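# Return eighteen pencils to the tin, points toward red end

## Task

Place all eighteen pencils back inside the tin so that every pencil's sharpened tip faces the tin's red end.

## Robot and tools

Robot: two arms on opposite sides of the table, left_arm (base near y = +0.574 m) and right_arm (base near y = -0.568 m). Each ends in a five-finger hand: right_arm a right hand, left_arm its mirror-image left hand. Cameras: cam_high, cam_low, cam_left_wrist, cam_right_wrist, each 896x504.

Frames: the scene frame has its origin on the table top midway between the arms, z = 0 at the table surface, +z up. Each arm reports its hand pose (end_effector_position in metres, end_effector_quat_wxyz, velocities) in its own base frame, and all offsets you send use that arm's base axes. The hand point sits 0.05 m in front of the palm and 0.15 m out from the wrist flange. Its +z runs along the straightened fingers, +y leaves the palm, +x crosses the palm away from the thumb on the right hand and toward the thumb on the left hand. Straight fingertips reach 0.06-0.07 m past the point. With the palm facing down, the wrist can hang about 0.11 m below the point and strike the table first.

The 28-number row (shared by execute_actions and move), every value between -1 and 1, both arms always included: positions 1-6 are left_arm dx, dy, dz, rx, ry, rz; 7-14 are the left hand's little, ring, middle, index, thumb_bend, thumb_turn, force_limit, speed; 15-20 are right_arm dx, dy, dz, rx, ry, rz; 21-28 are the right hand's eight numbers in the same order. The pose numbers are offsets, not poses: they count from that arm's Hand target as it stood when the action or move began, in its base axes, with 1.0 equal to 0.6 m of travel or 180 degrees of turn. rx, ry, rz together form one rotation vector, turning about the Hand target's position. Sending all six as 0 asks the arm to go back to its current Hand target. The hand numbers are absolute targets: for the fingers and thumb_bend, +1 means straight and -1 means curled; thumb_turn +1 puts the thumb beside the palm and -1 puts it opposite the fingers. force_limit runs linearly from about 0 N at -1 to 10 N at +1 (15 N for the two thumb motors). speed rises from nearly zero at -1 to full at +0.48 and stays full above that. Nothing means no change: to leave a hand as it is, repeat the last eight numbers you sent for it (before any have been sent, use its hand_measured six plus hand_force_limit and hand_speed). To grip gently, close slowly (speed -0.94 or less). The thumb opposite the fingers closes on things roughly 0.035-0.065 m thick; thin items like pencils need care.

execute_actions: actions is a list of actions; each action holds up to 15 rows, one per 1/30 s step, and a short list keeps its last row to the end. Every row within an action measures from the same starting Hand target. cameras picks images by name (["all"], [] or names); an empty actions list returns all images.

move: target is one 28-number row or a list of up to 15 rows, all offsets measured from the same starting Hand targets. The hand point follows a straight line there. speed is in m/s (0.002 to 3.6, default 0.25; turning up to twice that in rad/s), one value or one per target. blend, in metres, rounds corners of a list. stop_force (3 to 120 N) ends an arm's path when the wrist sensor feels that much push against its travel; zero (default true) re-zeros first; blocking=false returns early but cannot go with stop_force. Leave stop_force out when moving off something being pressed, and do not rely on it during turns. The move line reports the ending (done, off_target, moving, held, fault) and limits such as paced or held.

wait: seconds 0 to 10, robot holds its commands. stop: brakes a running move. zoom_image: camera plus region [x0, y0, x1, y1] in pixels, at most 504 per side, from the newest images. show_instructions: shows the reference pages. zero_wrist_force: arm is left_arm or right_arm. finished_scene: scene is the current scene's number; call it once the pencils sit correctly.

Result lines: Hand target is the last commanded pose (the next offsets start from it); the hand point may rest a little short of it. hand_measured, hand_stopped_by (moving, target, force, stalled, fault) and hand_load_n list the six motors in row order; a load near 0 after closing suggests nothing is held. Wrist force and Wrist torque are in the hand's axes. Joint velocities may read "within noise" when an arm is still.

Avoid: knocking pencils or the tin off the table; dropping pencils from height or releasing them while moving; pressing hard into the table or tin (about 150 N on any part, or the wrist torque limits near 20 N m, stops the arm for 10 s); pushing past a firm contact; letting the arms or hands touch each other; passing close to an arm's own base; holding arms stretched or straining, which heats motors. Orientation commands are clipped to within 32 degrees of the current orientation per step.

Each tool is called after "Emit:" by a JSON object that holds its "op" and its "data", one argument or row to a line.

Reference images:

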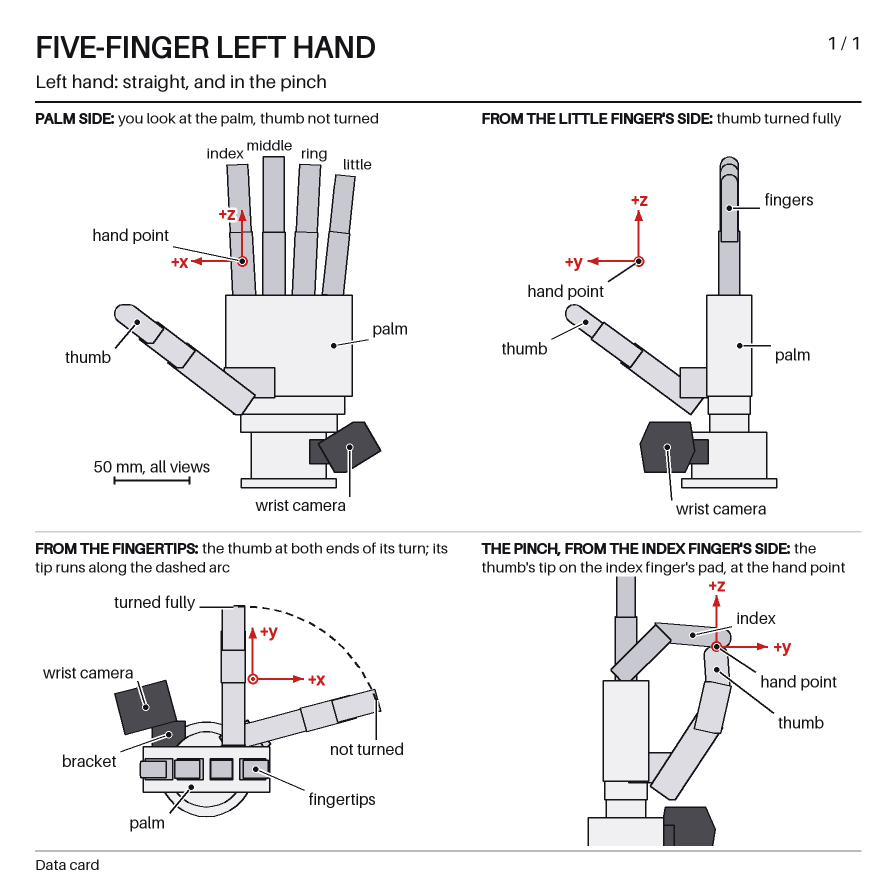

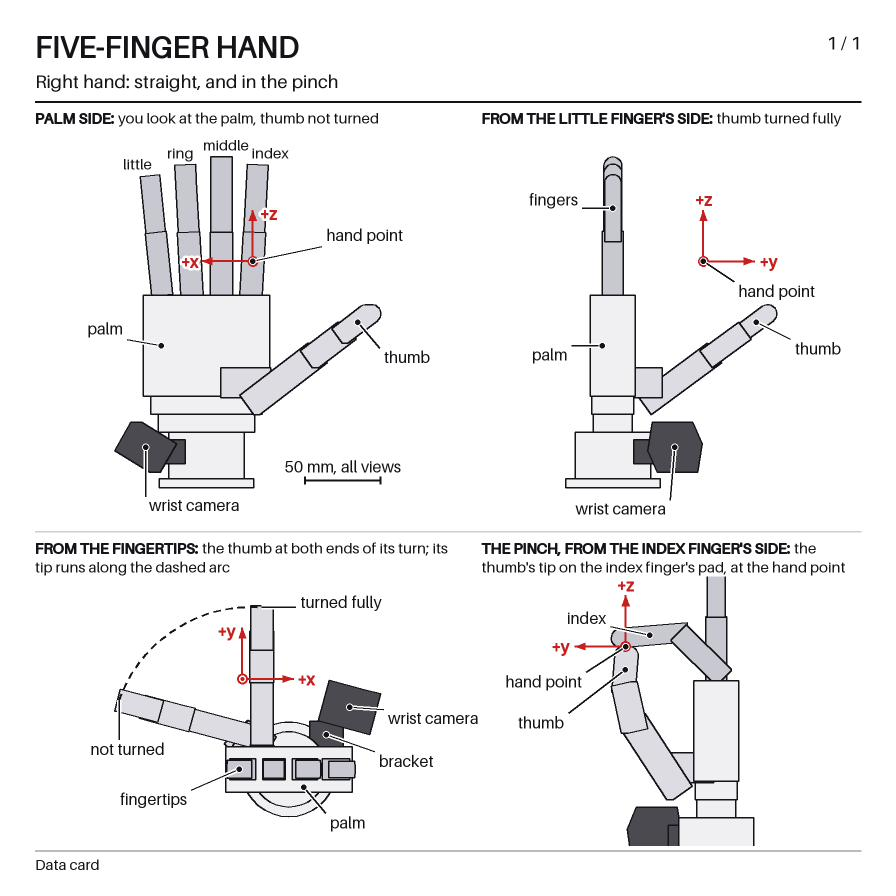

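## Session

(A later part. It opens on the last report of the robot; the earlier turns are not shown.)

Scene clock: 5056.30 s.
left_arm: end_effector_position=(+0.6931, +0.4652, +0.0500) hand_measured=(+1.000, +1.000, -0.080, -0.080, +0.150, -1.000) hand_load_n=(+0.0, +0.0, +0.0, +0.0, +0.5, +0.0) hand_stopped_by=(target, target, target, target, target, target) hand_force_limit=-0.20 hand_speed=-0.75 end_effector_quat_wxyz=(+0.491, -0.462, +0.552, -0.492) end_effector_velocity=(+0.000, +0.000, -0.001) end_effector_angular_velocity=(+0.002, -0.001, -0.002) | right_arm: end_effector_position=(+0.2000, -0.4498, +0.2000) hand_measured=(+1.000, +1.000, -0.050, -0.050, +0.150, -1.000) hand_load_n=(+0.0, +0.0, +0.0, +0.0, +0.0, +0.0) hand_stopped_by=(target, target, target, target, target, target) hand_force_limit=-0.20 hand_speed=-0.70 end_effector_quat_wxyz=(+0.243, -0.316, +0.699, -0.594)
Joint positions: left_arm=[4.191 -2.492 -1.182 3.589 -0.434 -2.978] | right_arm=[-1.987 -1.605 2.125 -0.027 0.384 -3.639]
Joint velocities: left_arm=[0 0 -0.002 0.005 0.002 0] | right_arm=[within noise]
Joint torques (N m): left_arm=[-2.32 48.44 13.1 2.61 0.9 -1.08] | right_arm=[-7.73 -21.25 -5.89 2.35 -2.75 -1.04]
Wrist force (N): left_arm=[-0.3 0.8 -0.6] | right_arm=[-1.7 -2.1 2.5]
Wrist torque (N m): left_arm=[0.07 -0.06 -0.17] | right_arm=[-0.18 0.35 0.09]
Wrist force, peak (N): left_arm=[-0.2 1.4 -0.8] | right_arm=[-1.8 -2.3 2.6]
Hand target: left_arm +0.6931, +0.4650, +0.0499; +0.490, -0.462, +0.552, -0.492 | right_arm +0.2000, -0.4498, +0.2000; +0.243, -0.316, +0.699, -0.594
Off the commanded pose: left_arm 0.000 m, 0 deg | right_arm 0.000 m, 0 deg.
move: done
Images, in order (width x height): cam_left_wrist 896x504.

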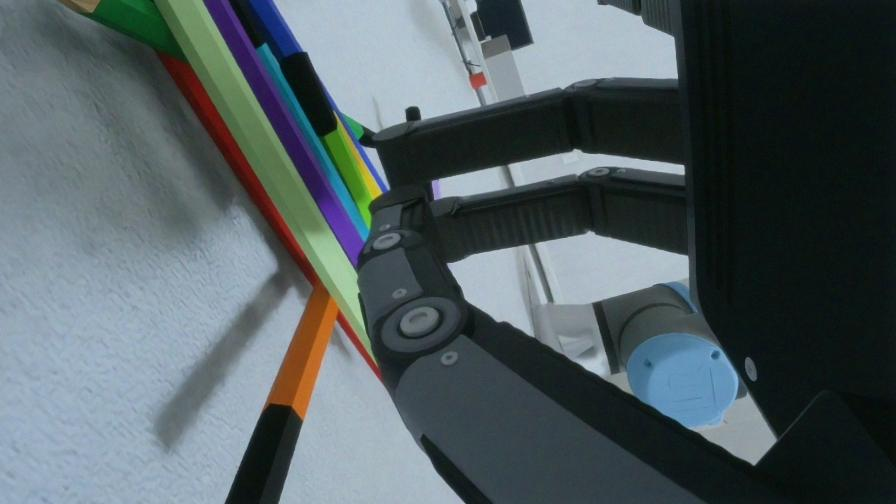

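Emit:
{"op": "execute_actions", "data": {
  "actions": [],
  "cameras": ["cam_left_wrist", "cam_high"]
}}

Scene clock: 5096.23 s.
left_arm: end_effector_position=(+0.6931, +0.4650, +0.0499) hand_measured=(+1.000, +1.000, -0.080, -0.080, +0.150, -1.000) hand_load_n=(+0.0, +0.0, +0.0, +0.0, +0.0, +0.0) hand_stopped_by=(target, target, target, target, target, target) hand_force_limit=-0.20 hand_speed=-0.75 end_effector_quat_wxyz=(+0.490, -0.462, +0.552, -0.492) | right_arm: end_effector_position=(+0.2000, -0.4498, +0.2000) hand_measured=(+1.000, +1.000, -0.050, -0.050, +0.150, -1.000) hand_load_n=(-0.5, +0.0, +0.0, +0.0, +0.0, +0.5) hand_stopped_by=(target, target, target, target, target, target) hand_force_limit=-0.20 hand_speed=-0.70 end_effector_quat_wxyz=(+0.243, -0.316, +0.699, -0.594)
Joint positions: left_arm=[4.191 -2.492 -1.182 3.59 -0.433 -2.978] | right_arm=[-1.987 -1.605 2.125 -0.027 0.384 -3.639]
Joint velocities: within noise
Joint torques (N m): left_arm=[-6.79 40.99 11.92 2.14 1.11 -2.62] | right_arm=[-8.55 -20.89 -6.27 2.24 -2.93 -1.01]
Wrist force (N): left_arm=[-0.2 0.5 -0.7] | right_arm=[-1.6 -2.3 2.4]
Wrist torque (N m): left_arm=[0.05 -0.07 -0.16] | right_arm=[-0.19 0.34 0.10]
Wrist force, peak (N): left_arm=[-0.6 1.0 -0.9] | right_arm=[-1.7 -2.3 2.7]
Hand target: left_arm +0.6931, +0.4650, +0.0499; +0.490, -0.462, +0.552, -0.492 | right_arm +0.2000, -0.4498, +0.2000; +0.243, -0.316, +0.699, -0.594
Off the commanded pose: left_arm 0.000 m, 0 deg | right_arm 0.000 m, 0 deg.
Images, in order (width x height): cam_high 896x504, cam_left_wrist 896x504.

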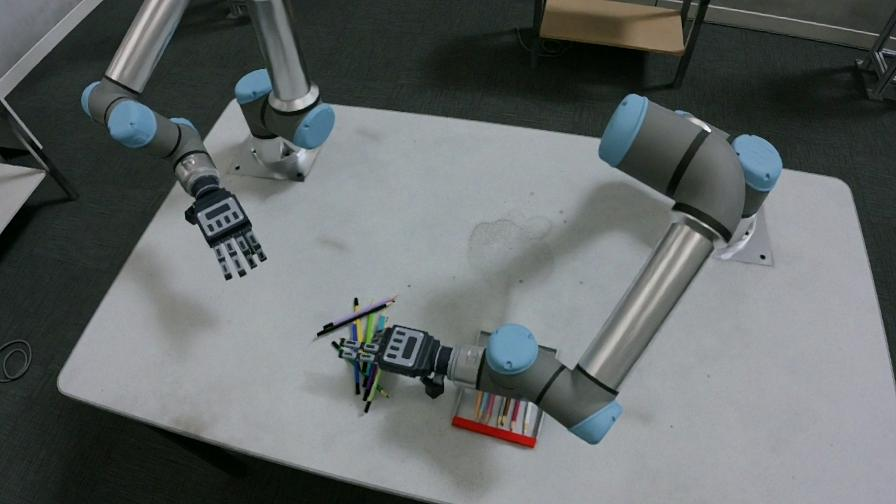

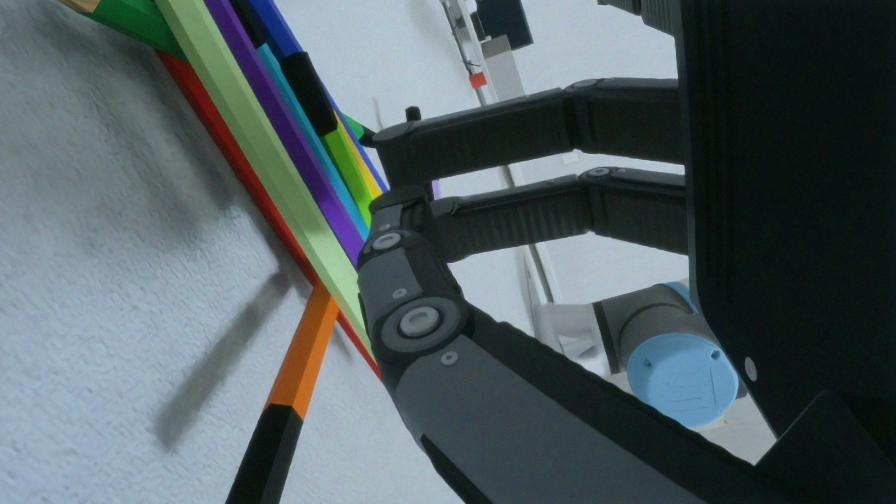

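Emit:
{"op": "move", "data": {
  "target": [0,0,-0.0415,0,0,0,1,1,-0.08,-0.08,0.15,-1,-0.2,-0.75,0,0,0,0,0,0,1,1,-0.05,-0.05,0.15,-1,-0.2,-0.7],
  "speed": 0.08,
  "stop_force": 4,
  "cameras": ["cam_left_wrist"]
}}

Scene clock: 5114.03 s.
left_arm: end_effector_position=(+0.6931, +0.4650, +0.0332) hand_measured=(+1.000, +1.000, -0.080, -0.080, +0.150, -1.000) hand_load_n=(+0.0, -0.5, +0.0, +0.0, +0.0, +0.0) hand_stopped_by=(target, target, target, target, target, target) hand_force_limit=-0.20 hand_speed=-0.75 end_effector_quat_wxyz=(+0.490, -0.462, +0.552, -0.492) | right_arm: end_effector_position=(+0.2000, -0.4498, +0.2000) hand_measured=(+1.000, +1.000, -0.050, -0.050, +0.150, -1.000) hand_load_n=(+0.0, +0.0, +0.0, +0.0, +0.0, +0.0) hand_stopped_by=(target, target, target, target, target, target) hand_force_limit=-0.20 hand_speed=-0.70 end_effector_quat_wxyz=(+0.243, -0.316, +0.699, -0.594)
Joint positions: left_arm=[4.191 -2.514 -1.187 3.617 -0.433 -2.978] | right_arm=[-1.987 -1.605 2.125 -0.027 0.384 -3.639]
Joint torques (N m): left_arm=[-6.71 41.66 25.21 2.38 1.24 -2.52] | right_arm=[-7.41 -21.13 -7.66 2.36 -2.93 -1.15]
Wrist force (N): left_arm=[-0.2 0.1 -1.2] | right_arm=[-1.6 -1.9 2.6]
Wrist torque (N m): left_arm=[0.00 -0.09 -0.15] | right_arm=[-0.15 0.35 0.10]
Wrist force, peak (N): left_arm=[-1.4 -17.9 -7.3] | right_arm=[-1.8 -2.5 2.5]
Hand target: left_arm +0.6931, +0.4650, +0.0332; +0.490, -0.462, +0.552, -0.492 (not the last commanded pose) | right_arm +0.2000, -0.4498, +0.2000; +0.243, -0.316, +0.699, -0.594
Off the commanded pose: left_arm 0.008 m, 0 deg | right_arm 0.000 m, 0 deg.
move: contact (left_arm)
Images, in order (width x height): cam_left_wrist 896x504.

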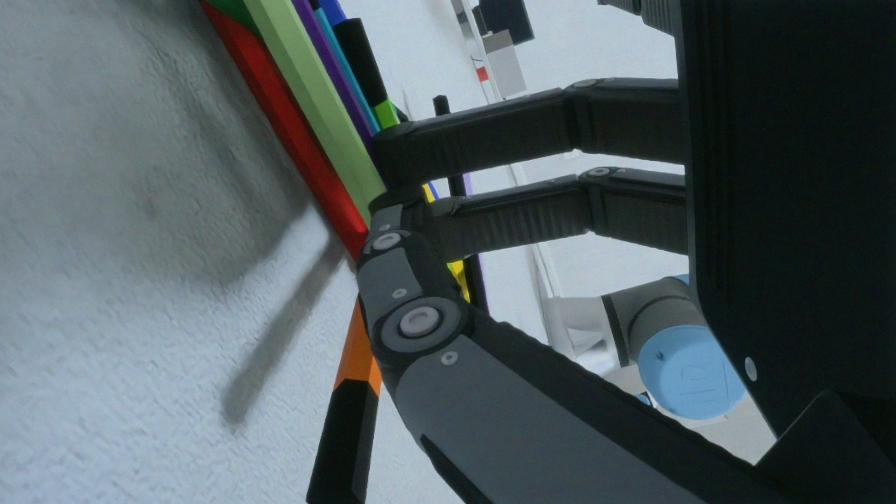

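Emit:
{"op": "zoom_image", "data": {
  "camera": "cam_left_wrist",
  "region": [180, 0, 520, 330]
}}

Emit:
{"op": "execute_actions", "data": {
  "actions": [],
  "cameras": ["cam_high", "cam_low"]
}}

Emit:
{"op": "zoom_image", "data": {
  "camera": "cam_high",
  "region": [290, 270, 450, 430]
}}

Emit:
{"op": "zoom_image", "data": {
  "camera": "cam_low",
  "region": [380, 150, 640, 330]
}}

Scaled by 1.482 from the camera's 896x504 image, which has a finer 1280x720 frame.

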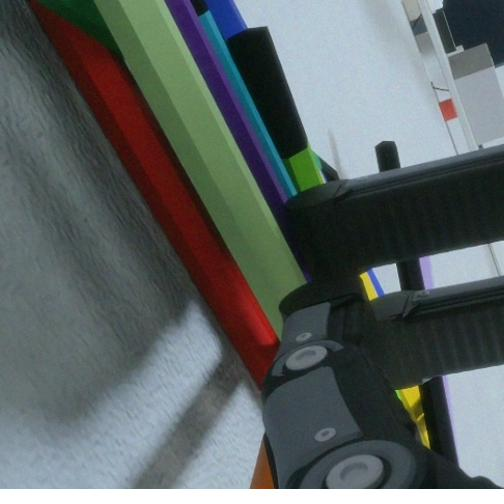

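Scene clock: 5136.47 s.
left_arm: end_effector_position=(+0.6931, +0.4650, +0.0332) hand_measured=(+1.000, +1.000, -0.080, -0.080, +0.150, -1.000) hand_load_n=(+0.0, +0.0, -0.5, +0.0, +0.0, +0.0) hand_stopped_by=(target, target, target, target, target, target) hand_force_limit=-0.20 hand_speed=-0.75 end_effector_quat_wxyz=(+0.490, -0.462, +0.552, -0.492) | right_arm: end_effector_position=(+0.2000, -0.4498, +0.2000) hand_measured=(+1.000, +1.000, -0.050, -0.050, +0.150, -1.000) hand_load_n=(+0.0, +0.0, +0.0, +0.0, +0.0, +0.0) hand_stopped_by=(target, target, target, target, target, target) hand_force_limit=-0.20 hand_speed=-0.70 end_effector_quat_wxyz=(+0.243, -0.316, +0.699, -0.594)
Joint positions: left_arm=[4.191 -2.514 -1.187 3.617 -0.433 -2.978] | right_arm=[-1.987 -1.605 2.125 -0.027 0.384 -3.639]
Joint velocities: within noise
Joint torques (N m): left_arm=[-6.15 41.55 24.7 2.32 1.18 -2.48] | right_arm=[-7.88 -20.8 -8.38 2.3 -2.91 -1.04]
Wrist force (N): left_arm=[-0.2 -0.1 -1.1] | right_arm=[-1.6 -2.0 2.5]
Wrist torque (N m): left_arm=[-0.03 -0.10 -0.14] | right_arm=[-0.17 0.34 0.09]
Wrist force, peak (N): left_arm=[-0.4 -0.4 -1.3] | right_arm=[-1.8 -2.5 2.7]
Hand target: left_arm +0.6931, +0.4650, +0.0332; +0.490, -0.462, +0.552, -0.492 (not the last commanded pose) | right_arm +0.2000, -0.4498, +0.2000; +0.243, -0.316, +0.699, -0.594
Off the commanded pose: left_arm 0.008 m, 0 deg | right_arm 0.000 m, 0 deg.
Images, in order (width x height): cam_high 896x504, cam_low 896x504.

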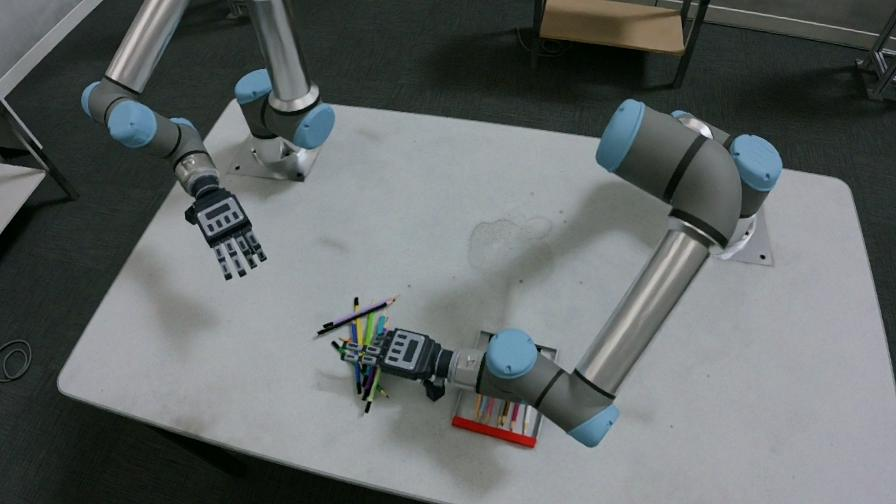

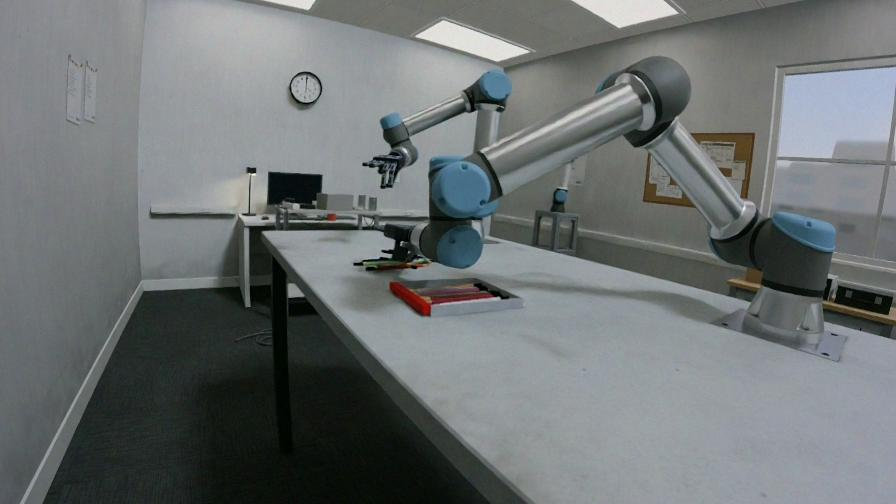

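Scaled by 3.150 from the camera's 896x504 image, which has a finer 1280x720 frame.

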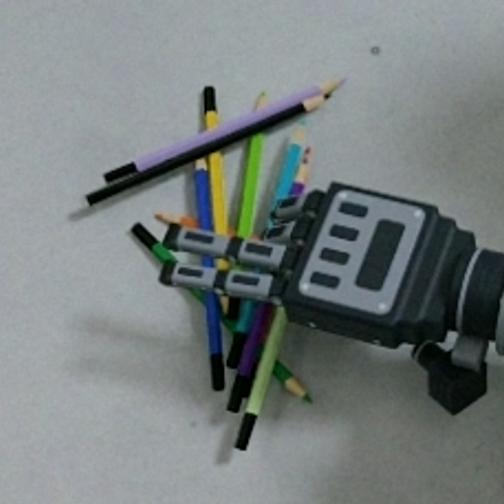

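Scaled by 1.938 from the camera's 896x504 image, which has a finer 1280x720 frame.

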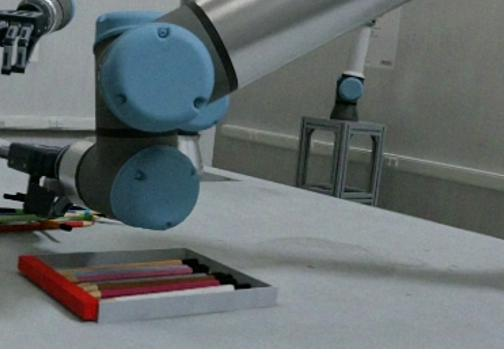

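Emit:
{"op": "zoom_image", "data": {
  "camera": "cam_low",
  "region": [340, 225, 450, 290]
}}

Scaled by 4.582 from the camera's 896x504 image, which has a finer 1280x720 frame.

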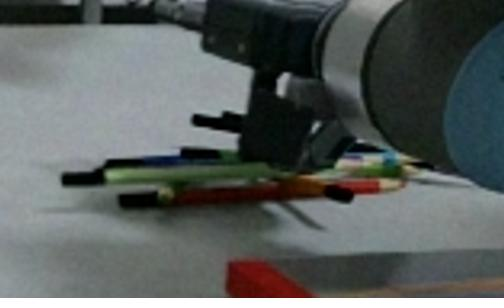

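Emit:
{"op": "move", "data": {
  "target": [
    [0,0,0.045,0,0,0,1,1,-0.08,-0.08,0.15,-1,-0.2,-0.75,0,0,0,0,0,0,1,1,-0.05,-0.05,0.15,-1,-0.2,-0.7],
    [0.0038,0.129,0.036,0,0,0,1,1,-0.08,-0.08,0.15,-1,-0.2,-0.75,0,0,0,0,0,0,1,1,-0.05,-0.05,0.15,-1,-0.2,-0.7]
  ],
  "speed": 0.2,
  "blend": 0.01,
  "cameras": ["cam_left_wrist", "cam_high"]
}}

Scene clock: 5185.10 s.
left_arm: end_effector_position=(+0.6954, +0.5424, +0.0548) hand_measured=(+1.000, +1.000, -0.080, -0.080, +0.150, -1.000) hand_load_n=(+0.0, -0.5, +0.0, -0.5, +0.5, +0.0) hand_stopped_by=(target, target, target, target, target, target) hand_force_limit=-0.20 hand_speed=-0.75 end_effector_quat_wxyz=(+0.490, -0.462, +0.552, -0.492) | right_arm: end_effector_position=(+0.2000, -0.4498, +0.2000) hand_measured=(+1.000, +1.000, -0.050, -0.050, +0.150, -1.000) hand_load_n=(+0.0, +0.0, -0.5, +0.0, +0.0, +0.0) hand_stopped_by=(target, target, target, target, target, target) hand_force_limit=-0.20 hand_speed=-0.70 end_effector_quat_wxyz=(+0.243, -0.316, +0.699, -0.594)
Joint positions: left_arm=[4.24 -2.644 -0.862 3.411 -0.384 -2.966] | right_arm=[-1.987 -1.605 2.125 -0.027 0.384 -3.639]
Joint torques (N m): left_arm=[-1 52.87 26.04 -0.62 -1.4 -2.49] | right_arm=[-7.3 -20.76 -9.58 2.22 -2.94 -1.05]
Wrist force (N): left_arm=[-0.1 0.2 -1.1] | right_arm=[-1.7 -2.2 2.4]
Wrist torque (N m): left_arm=[0.01 -0.11 -0.25] | right_arm=[-0.19 0.35 0.09]
Wrist force, peak (N): left_arm=[1.2 -3.0 -0.8] | right_arm=[-1.6 -2.4 2.6]
Hand target: left_arm +0.6953, +0.5424, +0.0548; +0.490, -0.462, +0.552, -0.492 | right_arm +0.2000, -0.4498, +0.2000; +0.243, -0.316, +0.699, -0.594
Off the commanded pose: left_arm 0.000 m, 0 deg | right_arm 0.000 m, 0 deg.
move: done
Images, in order (width x height): cam_high 896x504, cam_left_wrist 896x504.

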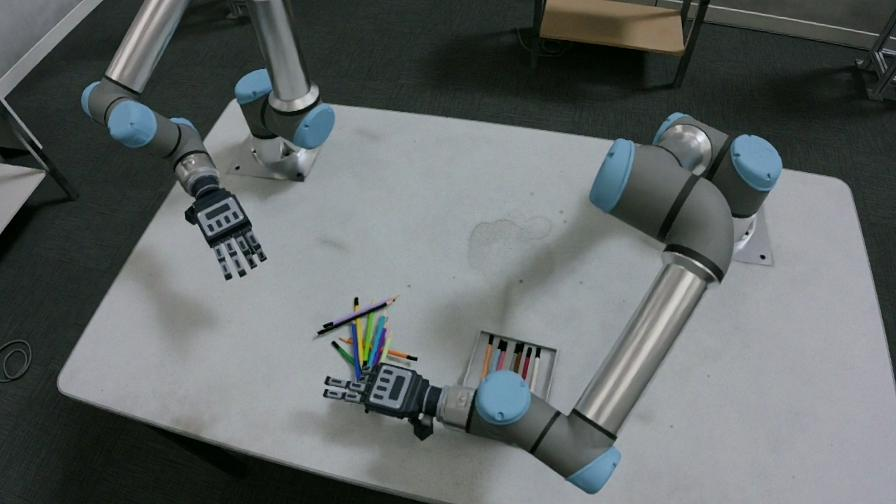

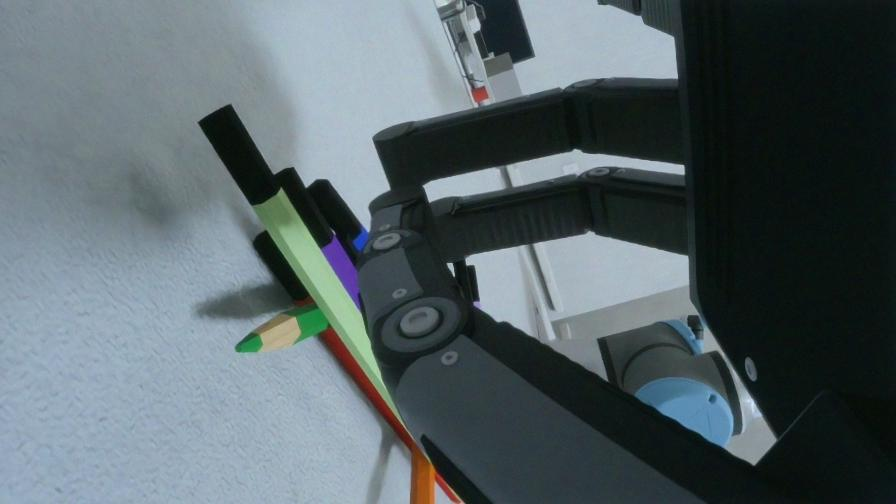

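Emit:
{"op": "move", "data": {
  "target": [0,0.05,0,0,0,0,1,1,-0.08,-0.08,0.15,-1,-0.2,-0.75,0,0,0,0,0,0,1,1,-0.05,-0.05,0.15,-1,-0.2,-0.7],
  "speed": 0.2,
  "cameras": ["cam_left_wrist"]
}}

Scene clock: 5213.27 s.
left_arm: end_effector_position=(+0.6953, +0.5724, +0.0546) hand_measured=(+1.000, +1.000, -0.080, -0.080, +0.150, -1.000) hand_load_n=(+0.0, +0.0, -0.5, +0.0, +0.0, +0.5) hand_stopped_by=(target, target, target, target, target, target) hand_force_limit=-0.20 hand_speed=-0.75 end_effector_quat_wxyz=(+0.490, -0.462, +0.552, -0.492) | right_arm: end_effector_position=(+0.2000, -0.4498, +0.2000) hand_measured=(+1.000, +1.000, -0.050, -0.050, +0.150, -1.000) hand_load_n=(+0.0, +0.0, +0.0, +0.0, +0.0, +0.0) hand_stopped_by=(target, target, target, target, target, target) hand_force_limit=-0.20 hand_speed=-0.70 end_effector_quat_wxyz=(+0.243, -0.316, +0.699, -0.594)
Joint positions: left_arm=[4.259 -2.723 -0.703 3.326 -0.366 -2.961] | right_arm=[-1.987 -1.605 2.125 -0.027 0.384 -3.639]
Joint torques (N m): left_arm=[-7.66 66.26 25.16 0.83 -1.4 -2.29] | right_arm=[-7.9 -20.5 -10.7 2.29 -2.96 -0.95]
Wrist force (N): left_arm=[0.1 0.2 -1.0] | right_arm=[-1.4 -2.1 2.4]
Wrist torque (N m): left_arm=[0.03 -0.15 -0.22] | right_arm=[-0.16 0.32 0.11]
Wrist force, peak (N): left_arm=[0.8 0.1 -1.3] | right_arm=[-1.9 -2.3 2.7]
Hand target: left_arm +0.6953, +0.5724, +0.0548; +0.490, -0.462, +0.552, -0.492 | right_arm +0.2000, -0.4498, +0.2000; +0.243, -0.316, +0.699, -0.594
Off the commanded pose: left_arm 0.000 m, 0 deg | right_arm 0.000 m, 0 deg.
move: done
Images, in order (width x height): cam_left_wrist 896x504.

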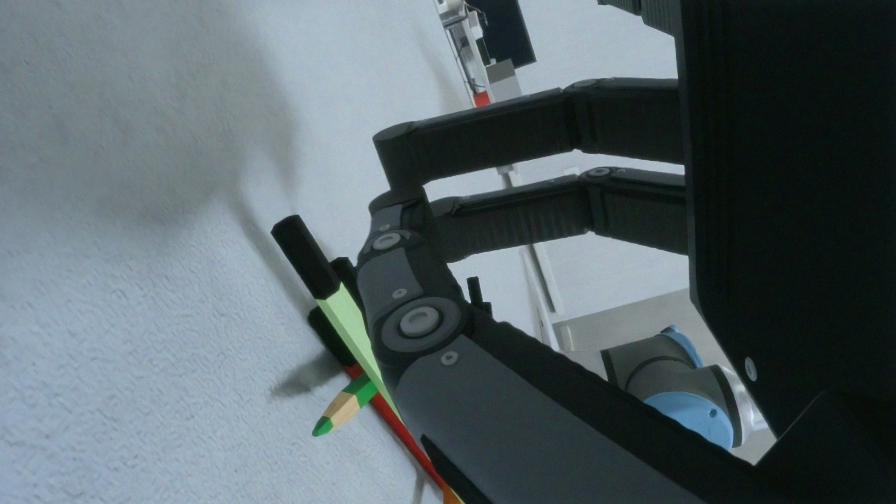

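Emit:
{"op": "move", "data": {
  "target": [-0.01,-0.03,-0.015,0,0,0.0139,1,1,-0.08,-0.08,0.15,-1,-0.2,-0.75,0,0,0,0,0,0,1,1,-0.05,-0.05,0.15,-1,-0.2,-0.7],
  "speed": 0.2,
  "cameras": ["cam_left_wrist"]
}}

Scene clock: 5240.23 s.
left_arm: end_effector_position=(+0.6894, +0.5544, +0.0459) hand_measured=(+1.000, +1.000, -0.080, -0.080, +0.150, -1.000) hand_load_n=(+0.0, -0.5, +0.0, +0.0, +0.0, +0.0) hand_stopped_by=(target, target, target, target, target, target) hand_force_limit=-0.20 hand_speed=-0.75 end_effector_quat_wxyz=(+0.501, -0.474, +0.542, -0.481) | right_arm: end_effector_position=(+0.2000, -0.4498, +0.2000) hand_measured=(+1.000, +1.000, -0.050, -0.050, +0.150, -1.000) hand_load_n=(-0.5, +0.0, +0.0, +0.0, +0.0, -0.5) hand_stopped_by=(target, target, target, target, target, target) hand_force_limit=-0.20 hand_speed=-0.70 end_effector_quat_wxyz=(+0.243, -0.316, +0.699, -0.594)
Joint positions: left_arm=[4.251 -2.641 -0.892 3.446 -0.417 -2.974] | right_arm=[-1.987 -1.605 2.125 -0.027 0.384 -3.639]
Joint torques (N m): left_arm=[7.9 47.94 13.07 0.02 0.54 2.22] | right_arm=[-6.97 -20.78 -12.6 2.39 -2.78 -0.91]
Wrist force (N): left_arm=[-0.2 0.2 -1.1] | right_arm=[-1.6 -2.1 2.4]
Wrist torque (N m): left_arm=[0.01 -0.10 -0.16] | right_arm=[-0.17 0.35 0.09]
Wrist force, peak (N): left_arm=[0.3 0.2 -1.4] | right_arm=[-1.8 -2.4 2.6]
Hand target: left_arm +0.6893, +0.5544, +0.0458; +0.501, -0.474, +0.542, -0.481 | right_arm +0.2000, -0.4498, +0.2000; +0.243, -0.316, +0.699, -0.594
Off the commanded pose: left_arm 0.000 m, 0 deg | right_arm 0.000 m, 0 deg.
move: done
Images, in order (width x height): cam_left_wrist 896x504.

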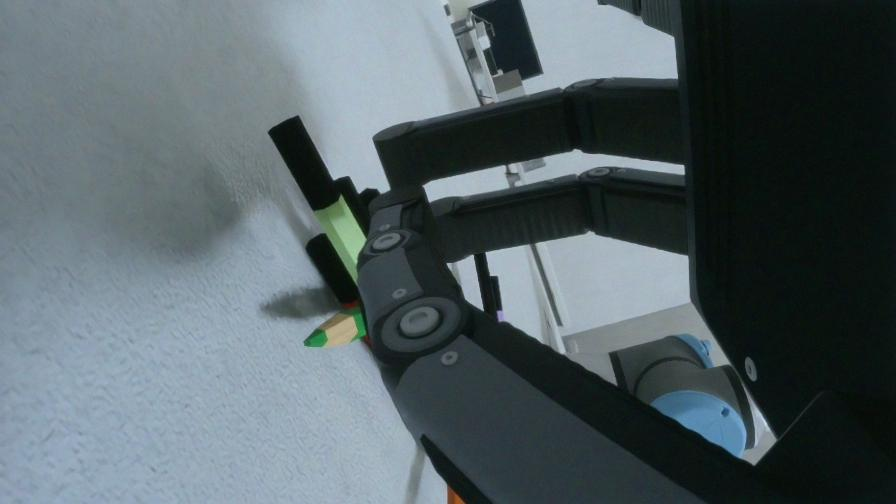

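Emit:
{"op": "move", "data": {
  "target": [0,0,-0.0365,0,0,0,1,1,-0.08,-0.08,0.15,-1,-0.2,-0.75,0,0,0,0,0,0,1,1,-0.05,-0.05,0.15,-1,-0.2,-0.7],
  "speed": 0.04,
  "stop_force": 3.5,
  "cameras": ["cam_left_wrist"]
}}

Scene clock: 5247.03 s.
left_arm: end_effector_position=(+0.6893, +0.5544, +0.0237) hand_measured=(+1.000, +1.000, -0.080, -0.080, +0.150, -1.000) hand_load_n=(+0.0, +0.0, +0.0, +1.5, +0.0, +0.0) hand_stopped_by=(target, target, target, target, target, target) hand_force_limit=-0.20 hand_speed=-0.75 end_effector_quat_wxyz=(+0.501, -0.474, +0.542, -0.481) | right_arm: end_effector_position=(+0.2000, -0.4498, +0.2000) hand_measured=(+1.000, +1.000, -0.050, -0.050, +0.150, -1.000) hand_load_n=(+0.0, +0.0, +0.0, +0.0, +0.0, +0.0) hand_stopped_by=(target, target, target, target, target, target) hand_force_limit=-0.20 hand_speed=-0.70 end_effector_quat_wxyz=(+0.243, -0.316, +0.699, -0.594)
Joint positions: left_arm=[4.251 -2.668 -0.899 3.479 -0.417 -2.974] | right_arm=[-1.987 -1.605 2.125 -0.027 0.384 -3.639]
Joint torques (N m): left_arm=[9.27 63.51 24.5 -1.36 -0.7 0.07] | right_arm=[-7.49 -21.15 -14.13 2.29 -2.9 -1.05]
Wrist force (N): left_arm=[-0.6 -4.9 -1.0] | right_arm=[-1.9 -2.1 2.6]
Wrist torque (N m): left_arm=[0.01 -0.11 -0.17] | right_arm=[-0.17 0.38 0.08]
Wrist force, peak (N): left_arm=[-0.8 -6.8 -1.1] | right_arm=[-1.7 -2.3 2.7]
Hand target: left_arm +0.6893, +0.5544, +0.0237; +0.501, -0.474, +0.542, -0.481 | right_arm +0.2000, -0.4498, +0.2000; +0.243, -0.316, +0.699, -0.594
Off the commanded pose: left_arm 0.000 m, 0 deg | right_arm 0.000 m, 0 deg.
move: contact (left_arm)
Images, in order (width x height): cam_left_wrist 896x504.

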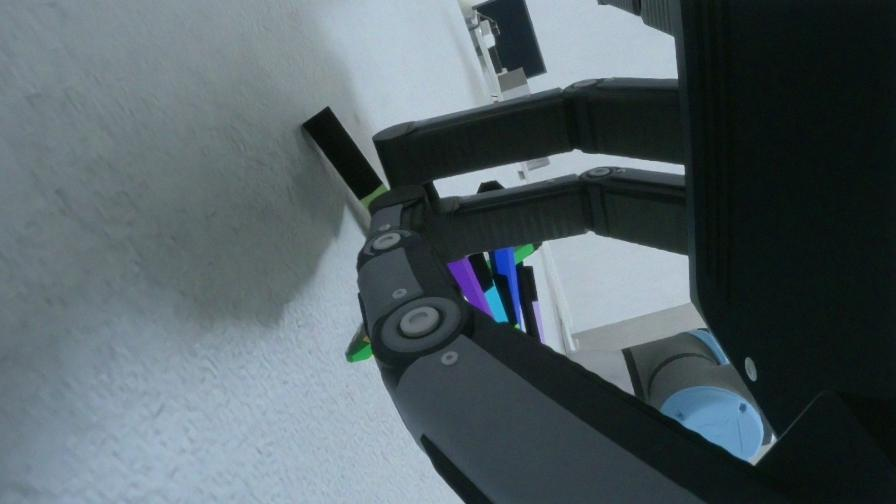

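Emit:
{"op": "move", "data": {
  "target": [0,0,0.02,0,0,0,1,1,-0.08,-0.08,0.15,-1,-0.2,-0.75,0,0,0,0,0,0,1,1,-0.05,-0.05,0.15,-1,-0.2,-0.7],
  "speed": 0.1,
  "cameras": ["cam_left_wrist", "cam_high", "cam_low"]
}}

Emit:
{"op": "zoom_image", "data": {
  "camera": "cam_high",
  "region": [290, 270, 450, 430]
}}

Emit:
{"op": "zoom_image", "data": {
  "camera": "cam_low",
  "region": [340, 225, 450, 290]
}}

Scene clock: 5259.57 s.
left_arm: end_effector_position=(+0.6893, +0.5544, +0.0359) hand_measured=(+1.000, +1.000, -0.080, -0.080, +0.150, -1.000) hand_load_n=(+0.0, +0.0, +0.0, +0.0, +0.5, +0.0) hand_stopped_by=(target, target, target, target, target, target) hand_force_limit=-0.20 hand_speed=-0.75 end_effector_quat_wxyz=(+0.501, -0.474, +0.542, -0.481) | right_arm: end_effector_position=(+0.2000, -0.4498, +0.2000) hand_measured=(+1.000, +1.000, -0.050, -0.050, +0.150, -1.000) hand_load_n=(+0.0, +0.0, +0.0, +0.0, +0.0, +0.0) hand_stopped_by=(target, target, target, target, target, target) hand_force_limit=-0.20 hand_speed=-0.70 end_effector_quat_wxyz=(+0.243, -0.316, +0.699, -0.594)
Joint positions: left_arm=[4.251 -2.653 -0.896 3.461 -0.417 -2.974] | right_arm=[-1.987 -1.605 2.125 -0.027 0.384 -3.639]
Joint torques (N m): left_arm=[8.85 47.1 22.82 1.23 -0.99 -0.84] | right_arm=[-6.86 -21.65 -14.96 2.38 -2.82 -1.02]
Wrist force (N): left_arm=[-0.2 0.1 -1.0] | right_arm=[-1.7 -2.0 2.5]
Wrist torque (N m): left_arm=[0.00 -0.09 -0.16] | right_arm=[-0.15 0.35 0.10]
Wrist force, peak (N): left_arm=[-0.9 -5.2 -1.3] | right_arm=[-1.8 -2.4 2.6]
Hand target: left_arm +0.6893, +0.5544, +0.0357; +0.501, -0.474, +0.542, -0.481 | right_arm +0.2000, -0.4498, +0.2000; +0.243, -0.316, +0.699, -0.594
Off the commanded pose: left_arm 0.000 m, 0 deg | right_arm 0.000 m, 0 deg.
move: done
Images, in order (width x height): cam_high 896x504, cam_low 896x504, cam_left_wrist 896x504.

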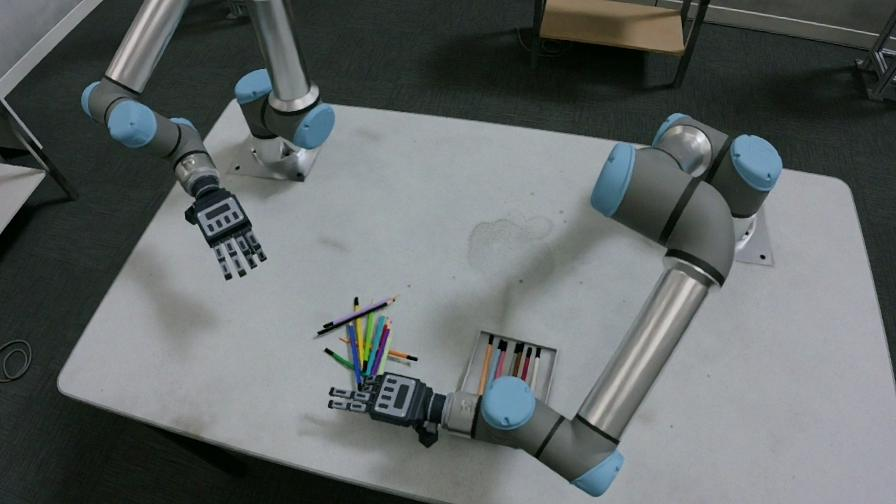

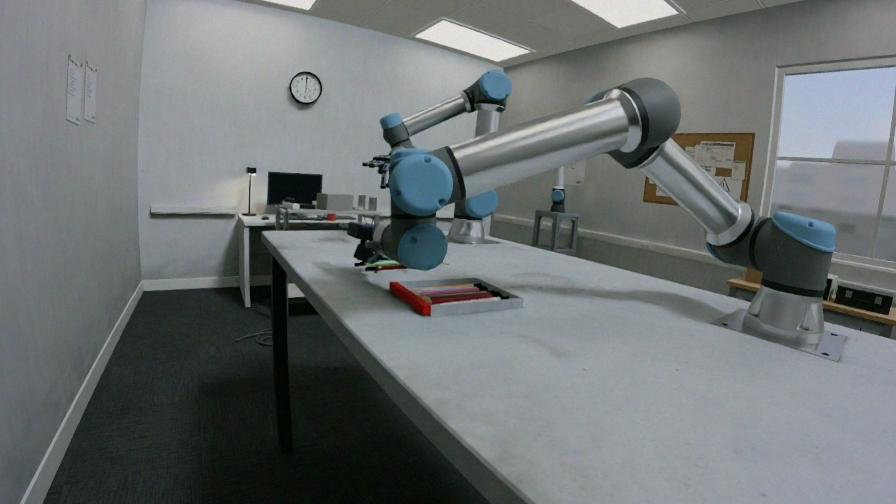

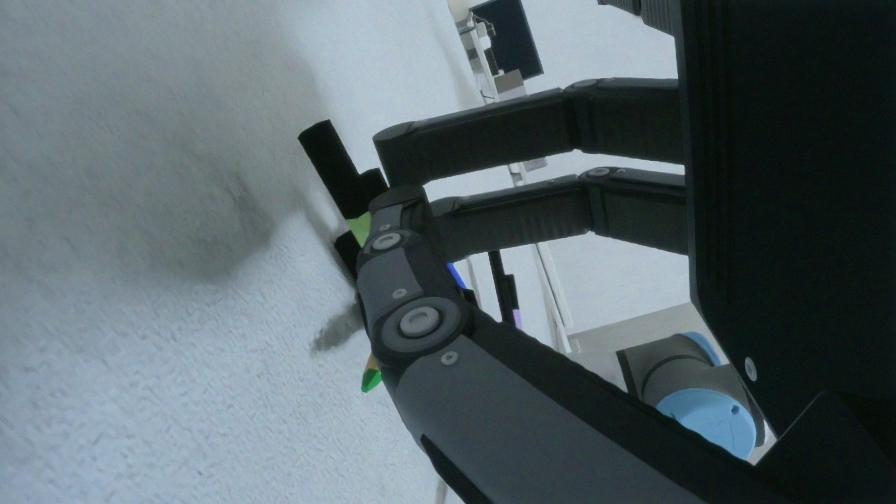

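Scaled by 3.150 from the camera's 896x504 image, which has a finer 1280x720 frame.

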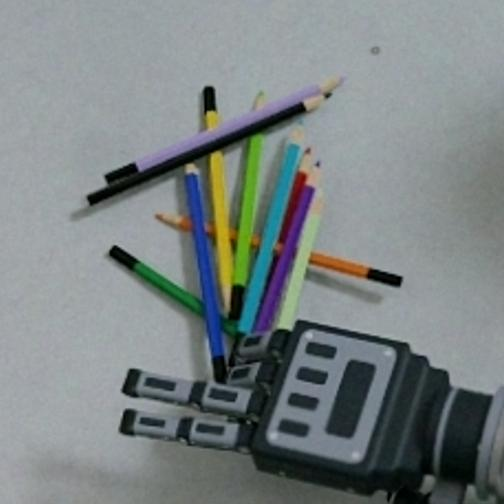

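Scaled by 4.582 from the camera's 896x504 image, which has a finer 1280x720 frame.

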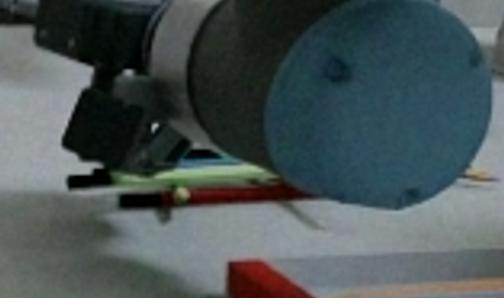

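Emit:
{"op": "move", "data": {
  "target": [0,0.0083,0,0,0,0,1,1,-0.08,1,0.15,-1,-0.2,-0.75,0,0,0,0,0,0,1,1,-0.05,-0.05,0.15,-1,-0.2,-0.7],
  "speed": 0.2,
  "cameras": ["cam_left_wrist"]
}}

Scene clock: 5318.23 s.
left_arm: end_effector_position=(+0.6893, +0.5594, +0.0357) hand_measured=(+1.000, +1.000, -0.080, +1.000, +0.150, -1.000) hand_load_n=(+0.0, +0.0, -0.5, +0.0, +0.0, +0.0) hand_stopped_by=(target, target, target, target, target, target) hand_force_limit=-0.20 hand_speed=-0.75 end_effector_quat_wxyz=(+0.501, -0.474, +0.542, -0.481) | right_arm: end_effector_position=(+0.2000, -0.4498, +0.2000) hand_measured=(+1.000, +1.000, -0.050, -0.050, +0.150, -1.000) hand_load_n=(+0.0, +0.0, +0.0, +0.0, +0.0, +0.0) hand_stopped_by=(target, target, target, target, target, target) hand_force_limit=-0.20 hand_speed=-0.70 end_effector_quat_wxyz=(+0.243, -0.316, +0.699, -0.594)
Joint positions: left_arm=[4.254 -2.665 -0.872 3.449 -0.414 -2.973] | right_arm=[-1.987 -1.605 2.125 -0.027 0.384 -3.639]
Joint torques (N m): left_arm=[-5.89 67.31 12.86 1.17 -1.48 0.42] | right_arm=[-6.8 -20.73 -15.77 2.25 -2.79 -0.97]
Wrist force (N): left_arm=[0.0 0.3 -0.9] | right_arm=[-1.5 -2.0 2.6]
Wrist torque (N m): left_arm=[0.00 -0.11 -0.16] | right_arm=[-0.17 0.32 0.10]
Wrist force, peak (N): left_arm=[-0.3 0.2 -1.4] | right_arm=[-1.7 -2.5 2.6]
Hand target: left_arm +0.6893, +0.5594, +0.0357; +0.501, -0.474, +0.542, -0.481 | right_arm +0.2000, -0.4498, +0.2000; +0.243, -0.316, +0.699, -0.594
Off the commanded pose: left_arm 0.000 m, 0 deg | right_arm 0.000 m, 0 deg.
move: done
Images, in order (width x height): cam_left_wrist 896x504.

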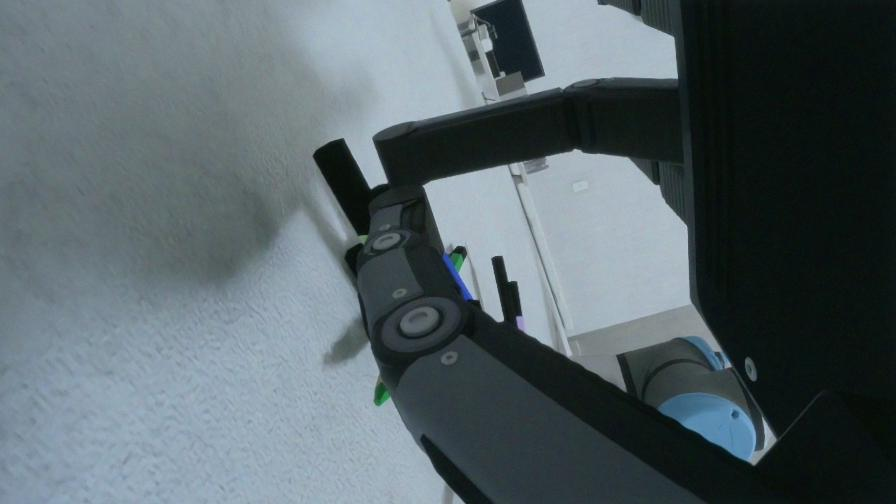

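Emit:
{"op": "move", "data": {
  "target": [0,0,-0.029,0,0,0,1,1,-0.08,1,0.15,-1,-0.2,-0.75,0,0,0,0,0,0,1,1,-0.05,-0.05,0.15,-1,-0.2,-0.7],
  "speed": 0.04,
  "stop_force": 4,
  "cameras": ["cam_left_wrist"]
}}

Scene clock: 5325.77 s.
left_arm: end_effector_position=(+0.6893, +0.5594, +0.0183) hand_measured=(+1.000, +1.000, -0.080, +1.000, +0.150, -1.000) hand_load_n=(+0.0, +0.0, +0.0, +0.0, +0.0, +0.0) hand_stopped_by=(target, target, target, target, target, target) hand_force_limit=-0.20 hand_speed=-0.75 end_effector_quat_wxyz=(+0.501, -0.474, +0.542, -0.481) | right_arm: end_effector_position=(+0.2000, -0.4498, +0.2000) hand_measured=(+1.000, +1.000, -0.050, -0.050, +0.150, -1.000) hand_load_n=(+0.0, -0.5, +0.0, +0.0, +0.0, +0.0) hand_stopped_by=(target, target, target, target, target, target) hand_force_limit=-0.20 hand_speed=-0.70 end_effector_quat_wxyz=(+0.243, -0.316, +0.699, -0.594)
Joint positions: left_arm=[4.254 -2.686 -0.877 3.475 -0.414 -2.973] | right_arm=[-1.987 -1.605 2.125 -0.027 0.384 -3.639]
Joint torques (N m): left_arm=[-5.52 67.34 26.26 -1.4 -1.2 -2.47] | right_arm=[-7.05 -21.39 -17.63 2.34 -2.81 -1.03]
Wrist force (N): left_arm=[-0.2 0.1 -1.2] | right_arm=[-1.7 -2.1 2.4]
Wrist torque (N m): left_arm=[0.01 -0.11 -0.16] | right_arm=[-0.16 0.36 0.10]
Wrist force, peak (N): left_arm=[-0.2 0.0 -1.4] | right_arm=[-1.8 -2.3 2.6]
Hand target: left_arm +0.6893, +0.5594, +0.0183; +0.501, -0.474, +0.542, -0.481 | right_arm +0.2000, -0.4498, +0.2000; +0.243, -0.316, +0.699, -0.594
Off the commanded pose: left_arm 0.000 m, 0 deg | right_arm 0.000 m, 0 deg.
move: done
Images, in order (width x height): cam_left_wrist 896x504.

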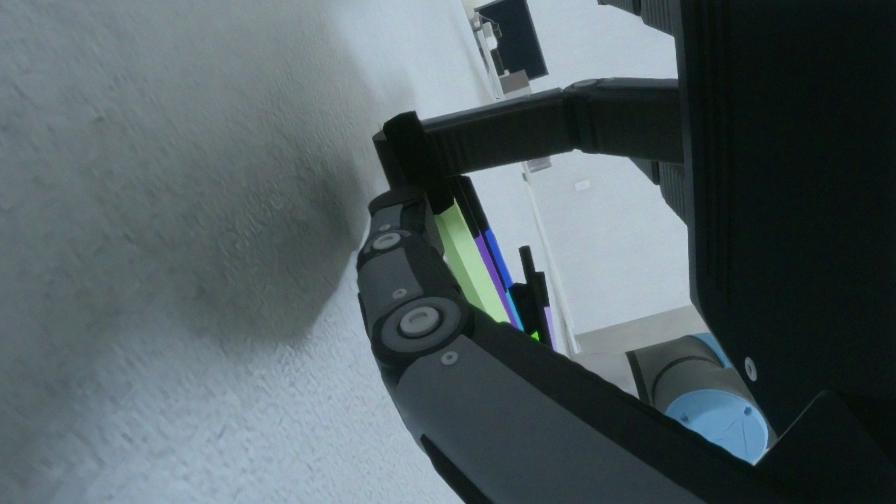

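Emit:
{"op": "move", "data": {
  "target": [-0.045,0,0,0,0,0,1,1,-0.08,1,0.15,-1,-0.2,-0.75,0,0,0,0,0,0,1,1,-0.05,-0.05,0.15,-1,-0.2,-0.7],
  "speed": 0.05,
  "stop_force": 8,
  "cameras": ["cam_left_wrist", "cam_high"]
}}

Emit:
{"op": "zoom_image", "data": {
  "camera": "cam_high",
  "region": [290, 270, 450, 430]
}}

Scene clock: 5332.93 s.
left_arm: end_effector_position=(+0.6623, +0.5594, +0.0183) hand_measured=(+1.000, +1.000, -0.080, +1.000, +0.150, -1.000) hand_load_n=(+0.0, +0.0, +0.0, +0.0, +0.0, +0.0) hand_stopped_by=(target, target, target, target, target, target) hand_force_limit=-0.20 hand_speed=-0.75 end_effector_quat_wxyz=(+0.501, -0.474, +0.542, -0.481) | right_arm: end_effector_position=(+0.2000, -0.4498, +0.2000) hand_measured=(+1.000, +1.000, -0.050, -0.050, +0.150, -1.000) hand_load_n=(+0.0, +0.0, +0.0, +0.0, +0.0, +0.0) hand_stopped_by=(target, target, target, target, target, target) hand_force_limit=-0.20 hand_speed=-0.70 end_effector_quat_wxyz=(+0.243, -0.316, +0.699, -0.594)
Joint positions: left_arm=[4.288 -2.645 -0.962 3.511 -0.38 -2.965] | right_arm=[-1.987 -1.605 2.125 -0.027 0.384 -3.639]
Joint torques (N m): left_arm=[-8.14 45.46 16.95 -1.34 -0.73 -2.43] | right_arm=[-6.74 -20.81 -19.47 2.37 -2.86 -0.84]
Wrist force (N): left_arm=[0.0 -0.2 -1.0] | right_arm=[-1.7 -2.0 2.5]
Wrist torque (N m): left_arm=[-0.04 -0.12 -0.13] | right_arm=[-0.15 0.36 0.10]
Wrist force, peak (N): left_arm=[-0.1 0.0 -1.5] | right_arm=[-1.7 -2.4 2.5]
Hand target: left_arm +0.6623, +0.5594, +0.0183; +0.501, -0.474, +0.542, -0.481 | right_arm +0.2000, -0.4498, +0.2000; +0.243, -0.316, +0.699, -0.594
Off the commanded pose: left_arm 0.000 m, 0 deg | right_arm 0.000 m, 0 deg.
move: done
Images, in order (width x height): cam_high 896x504, cam_left_wrist 896x504.

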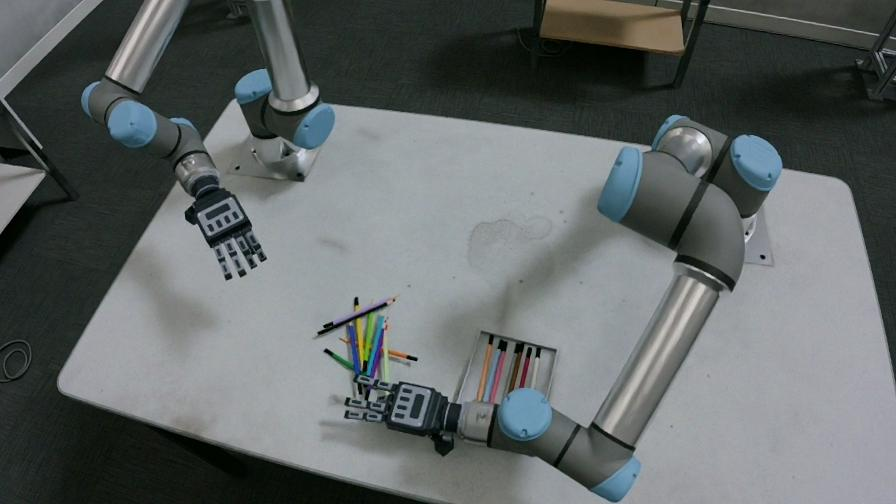

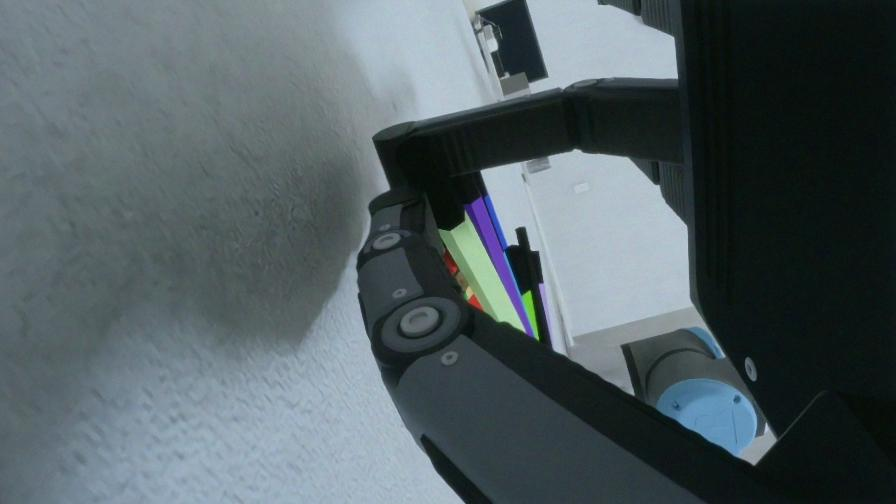

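Scaled by 3.150 from the camera's 896x504 image, which has a finer 1280x720 frame.

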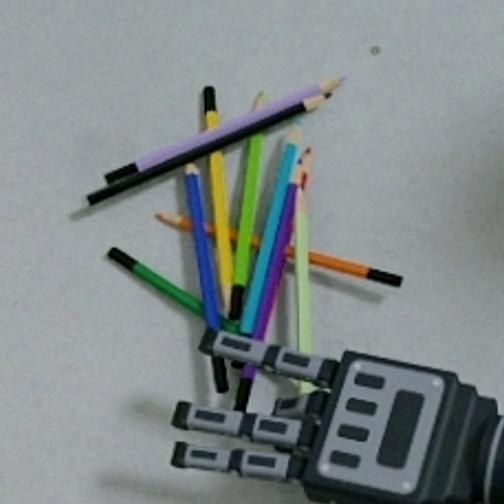

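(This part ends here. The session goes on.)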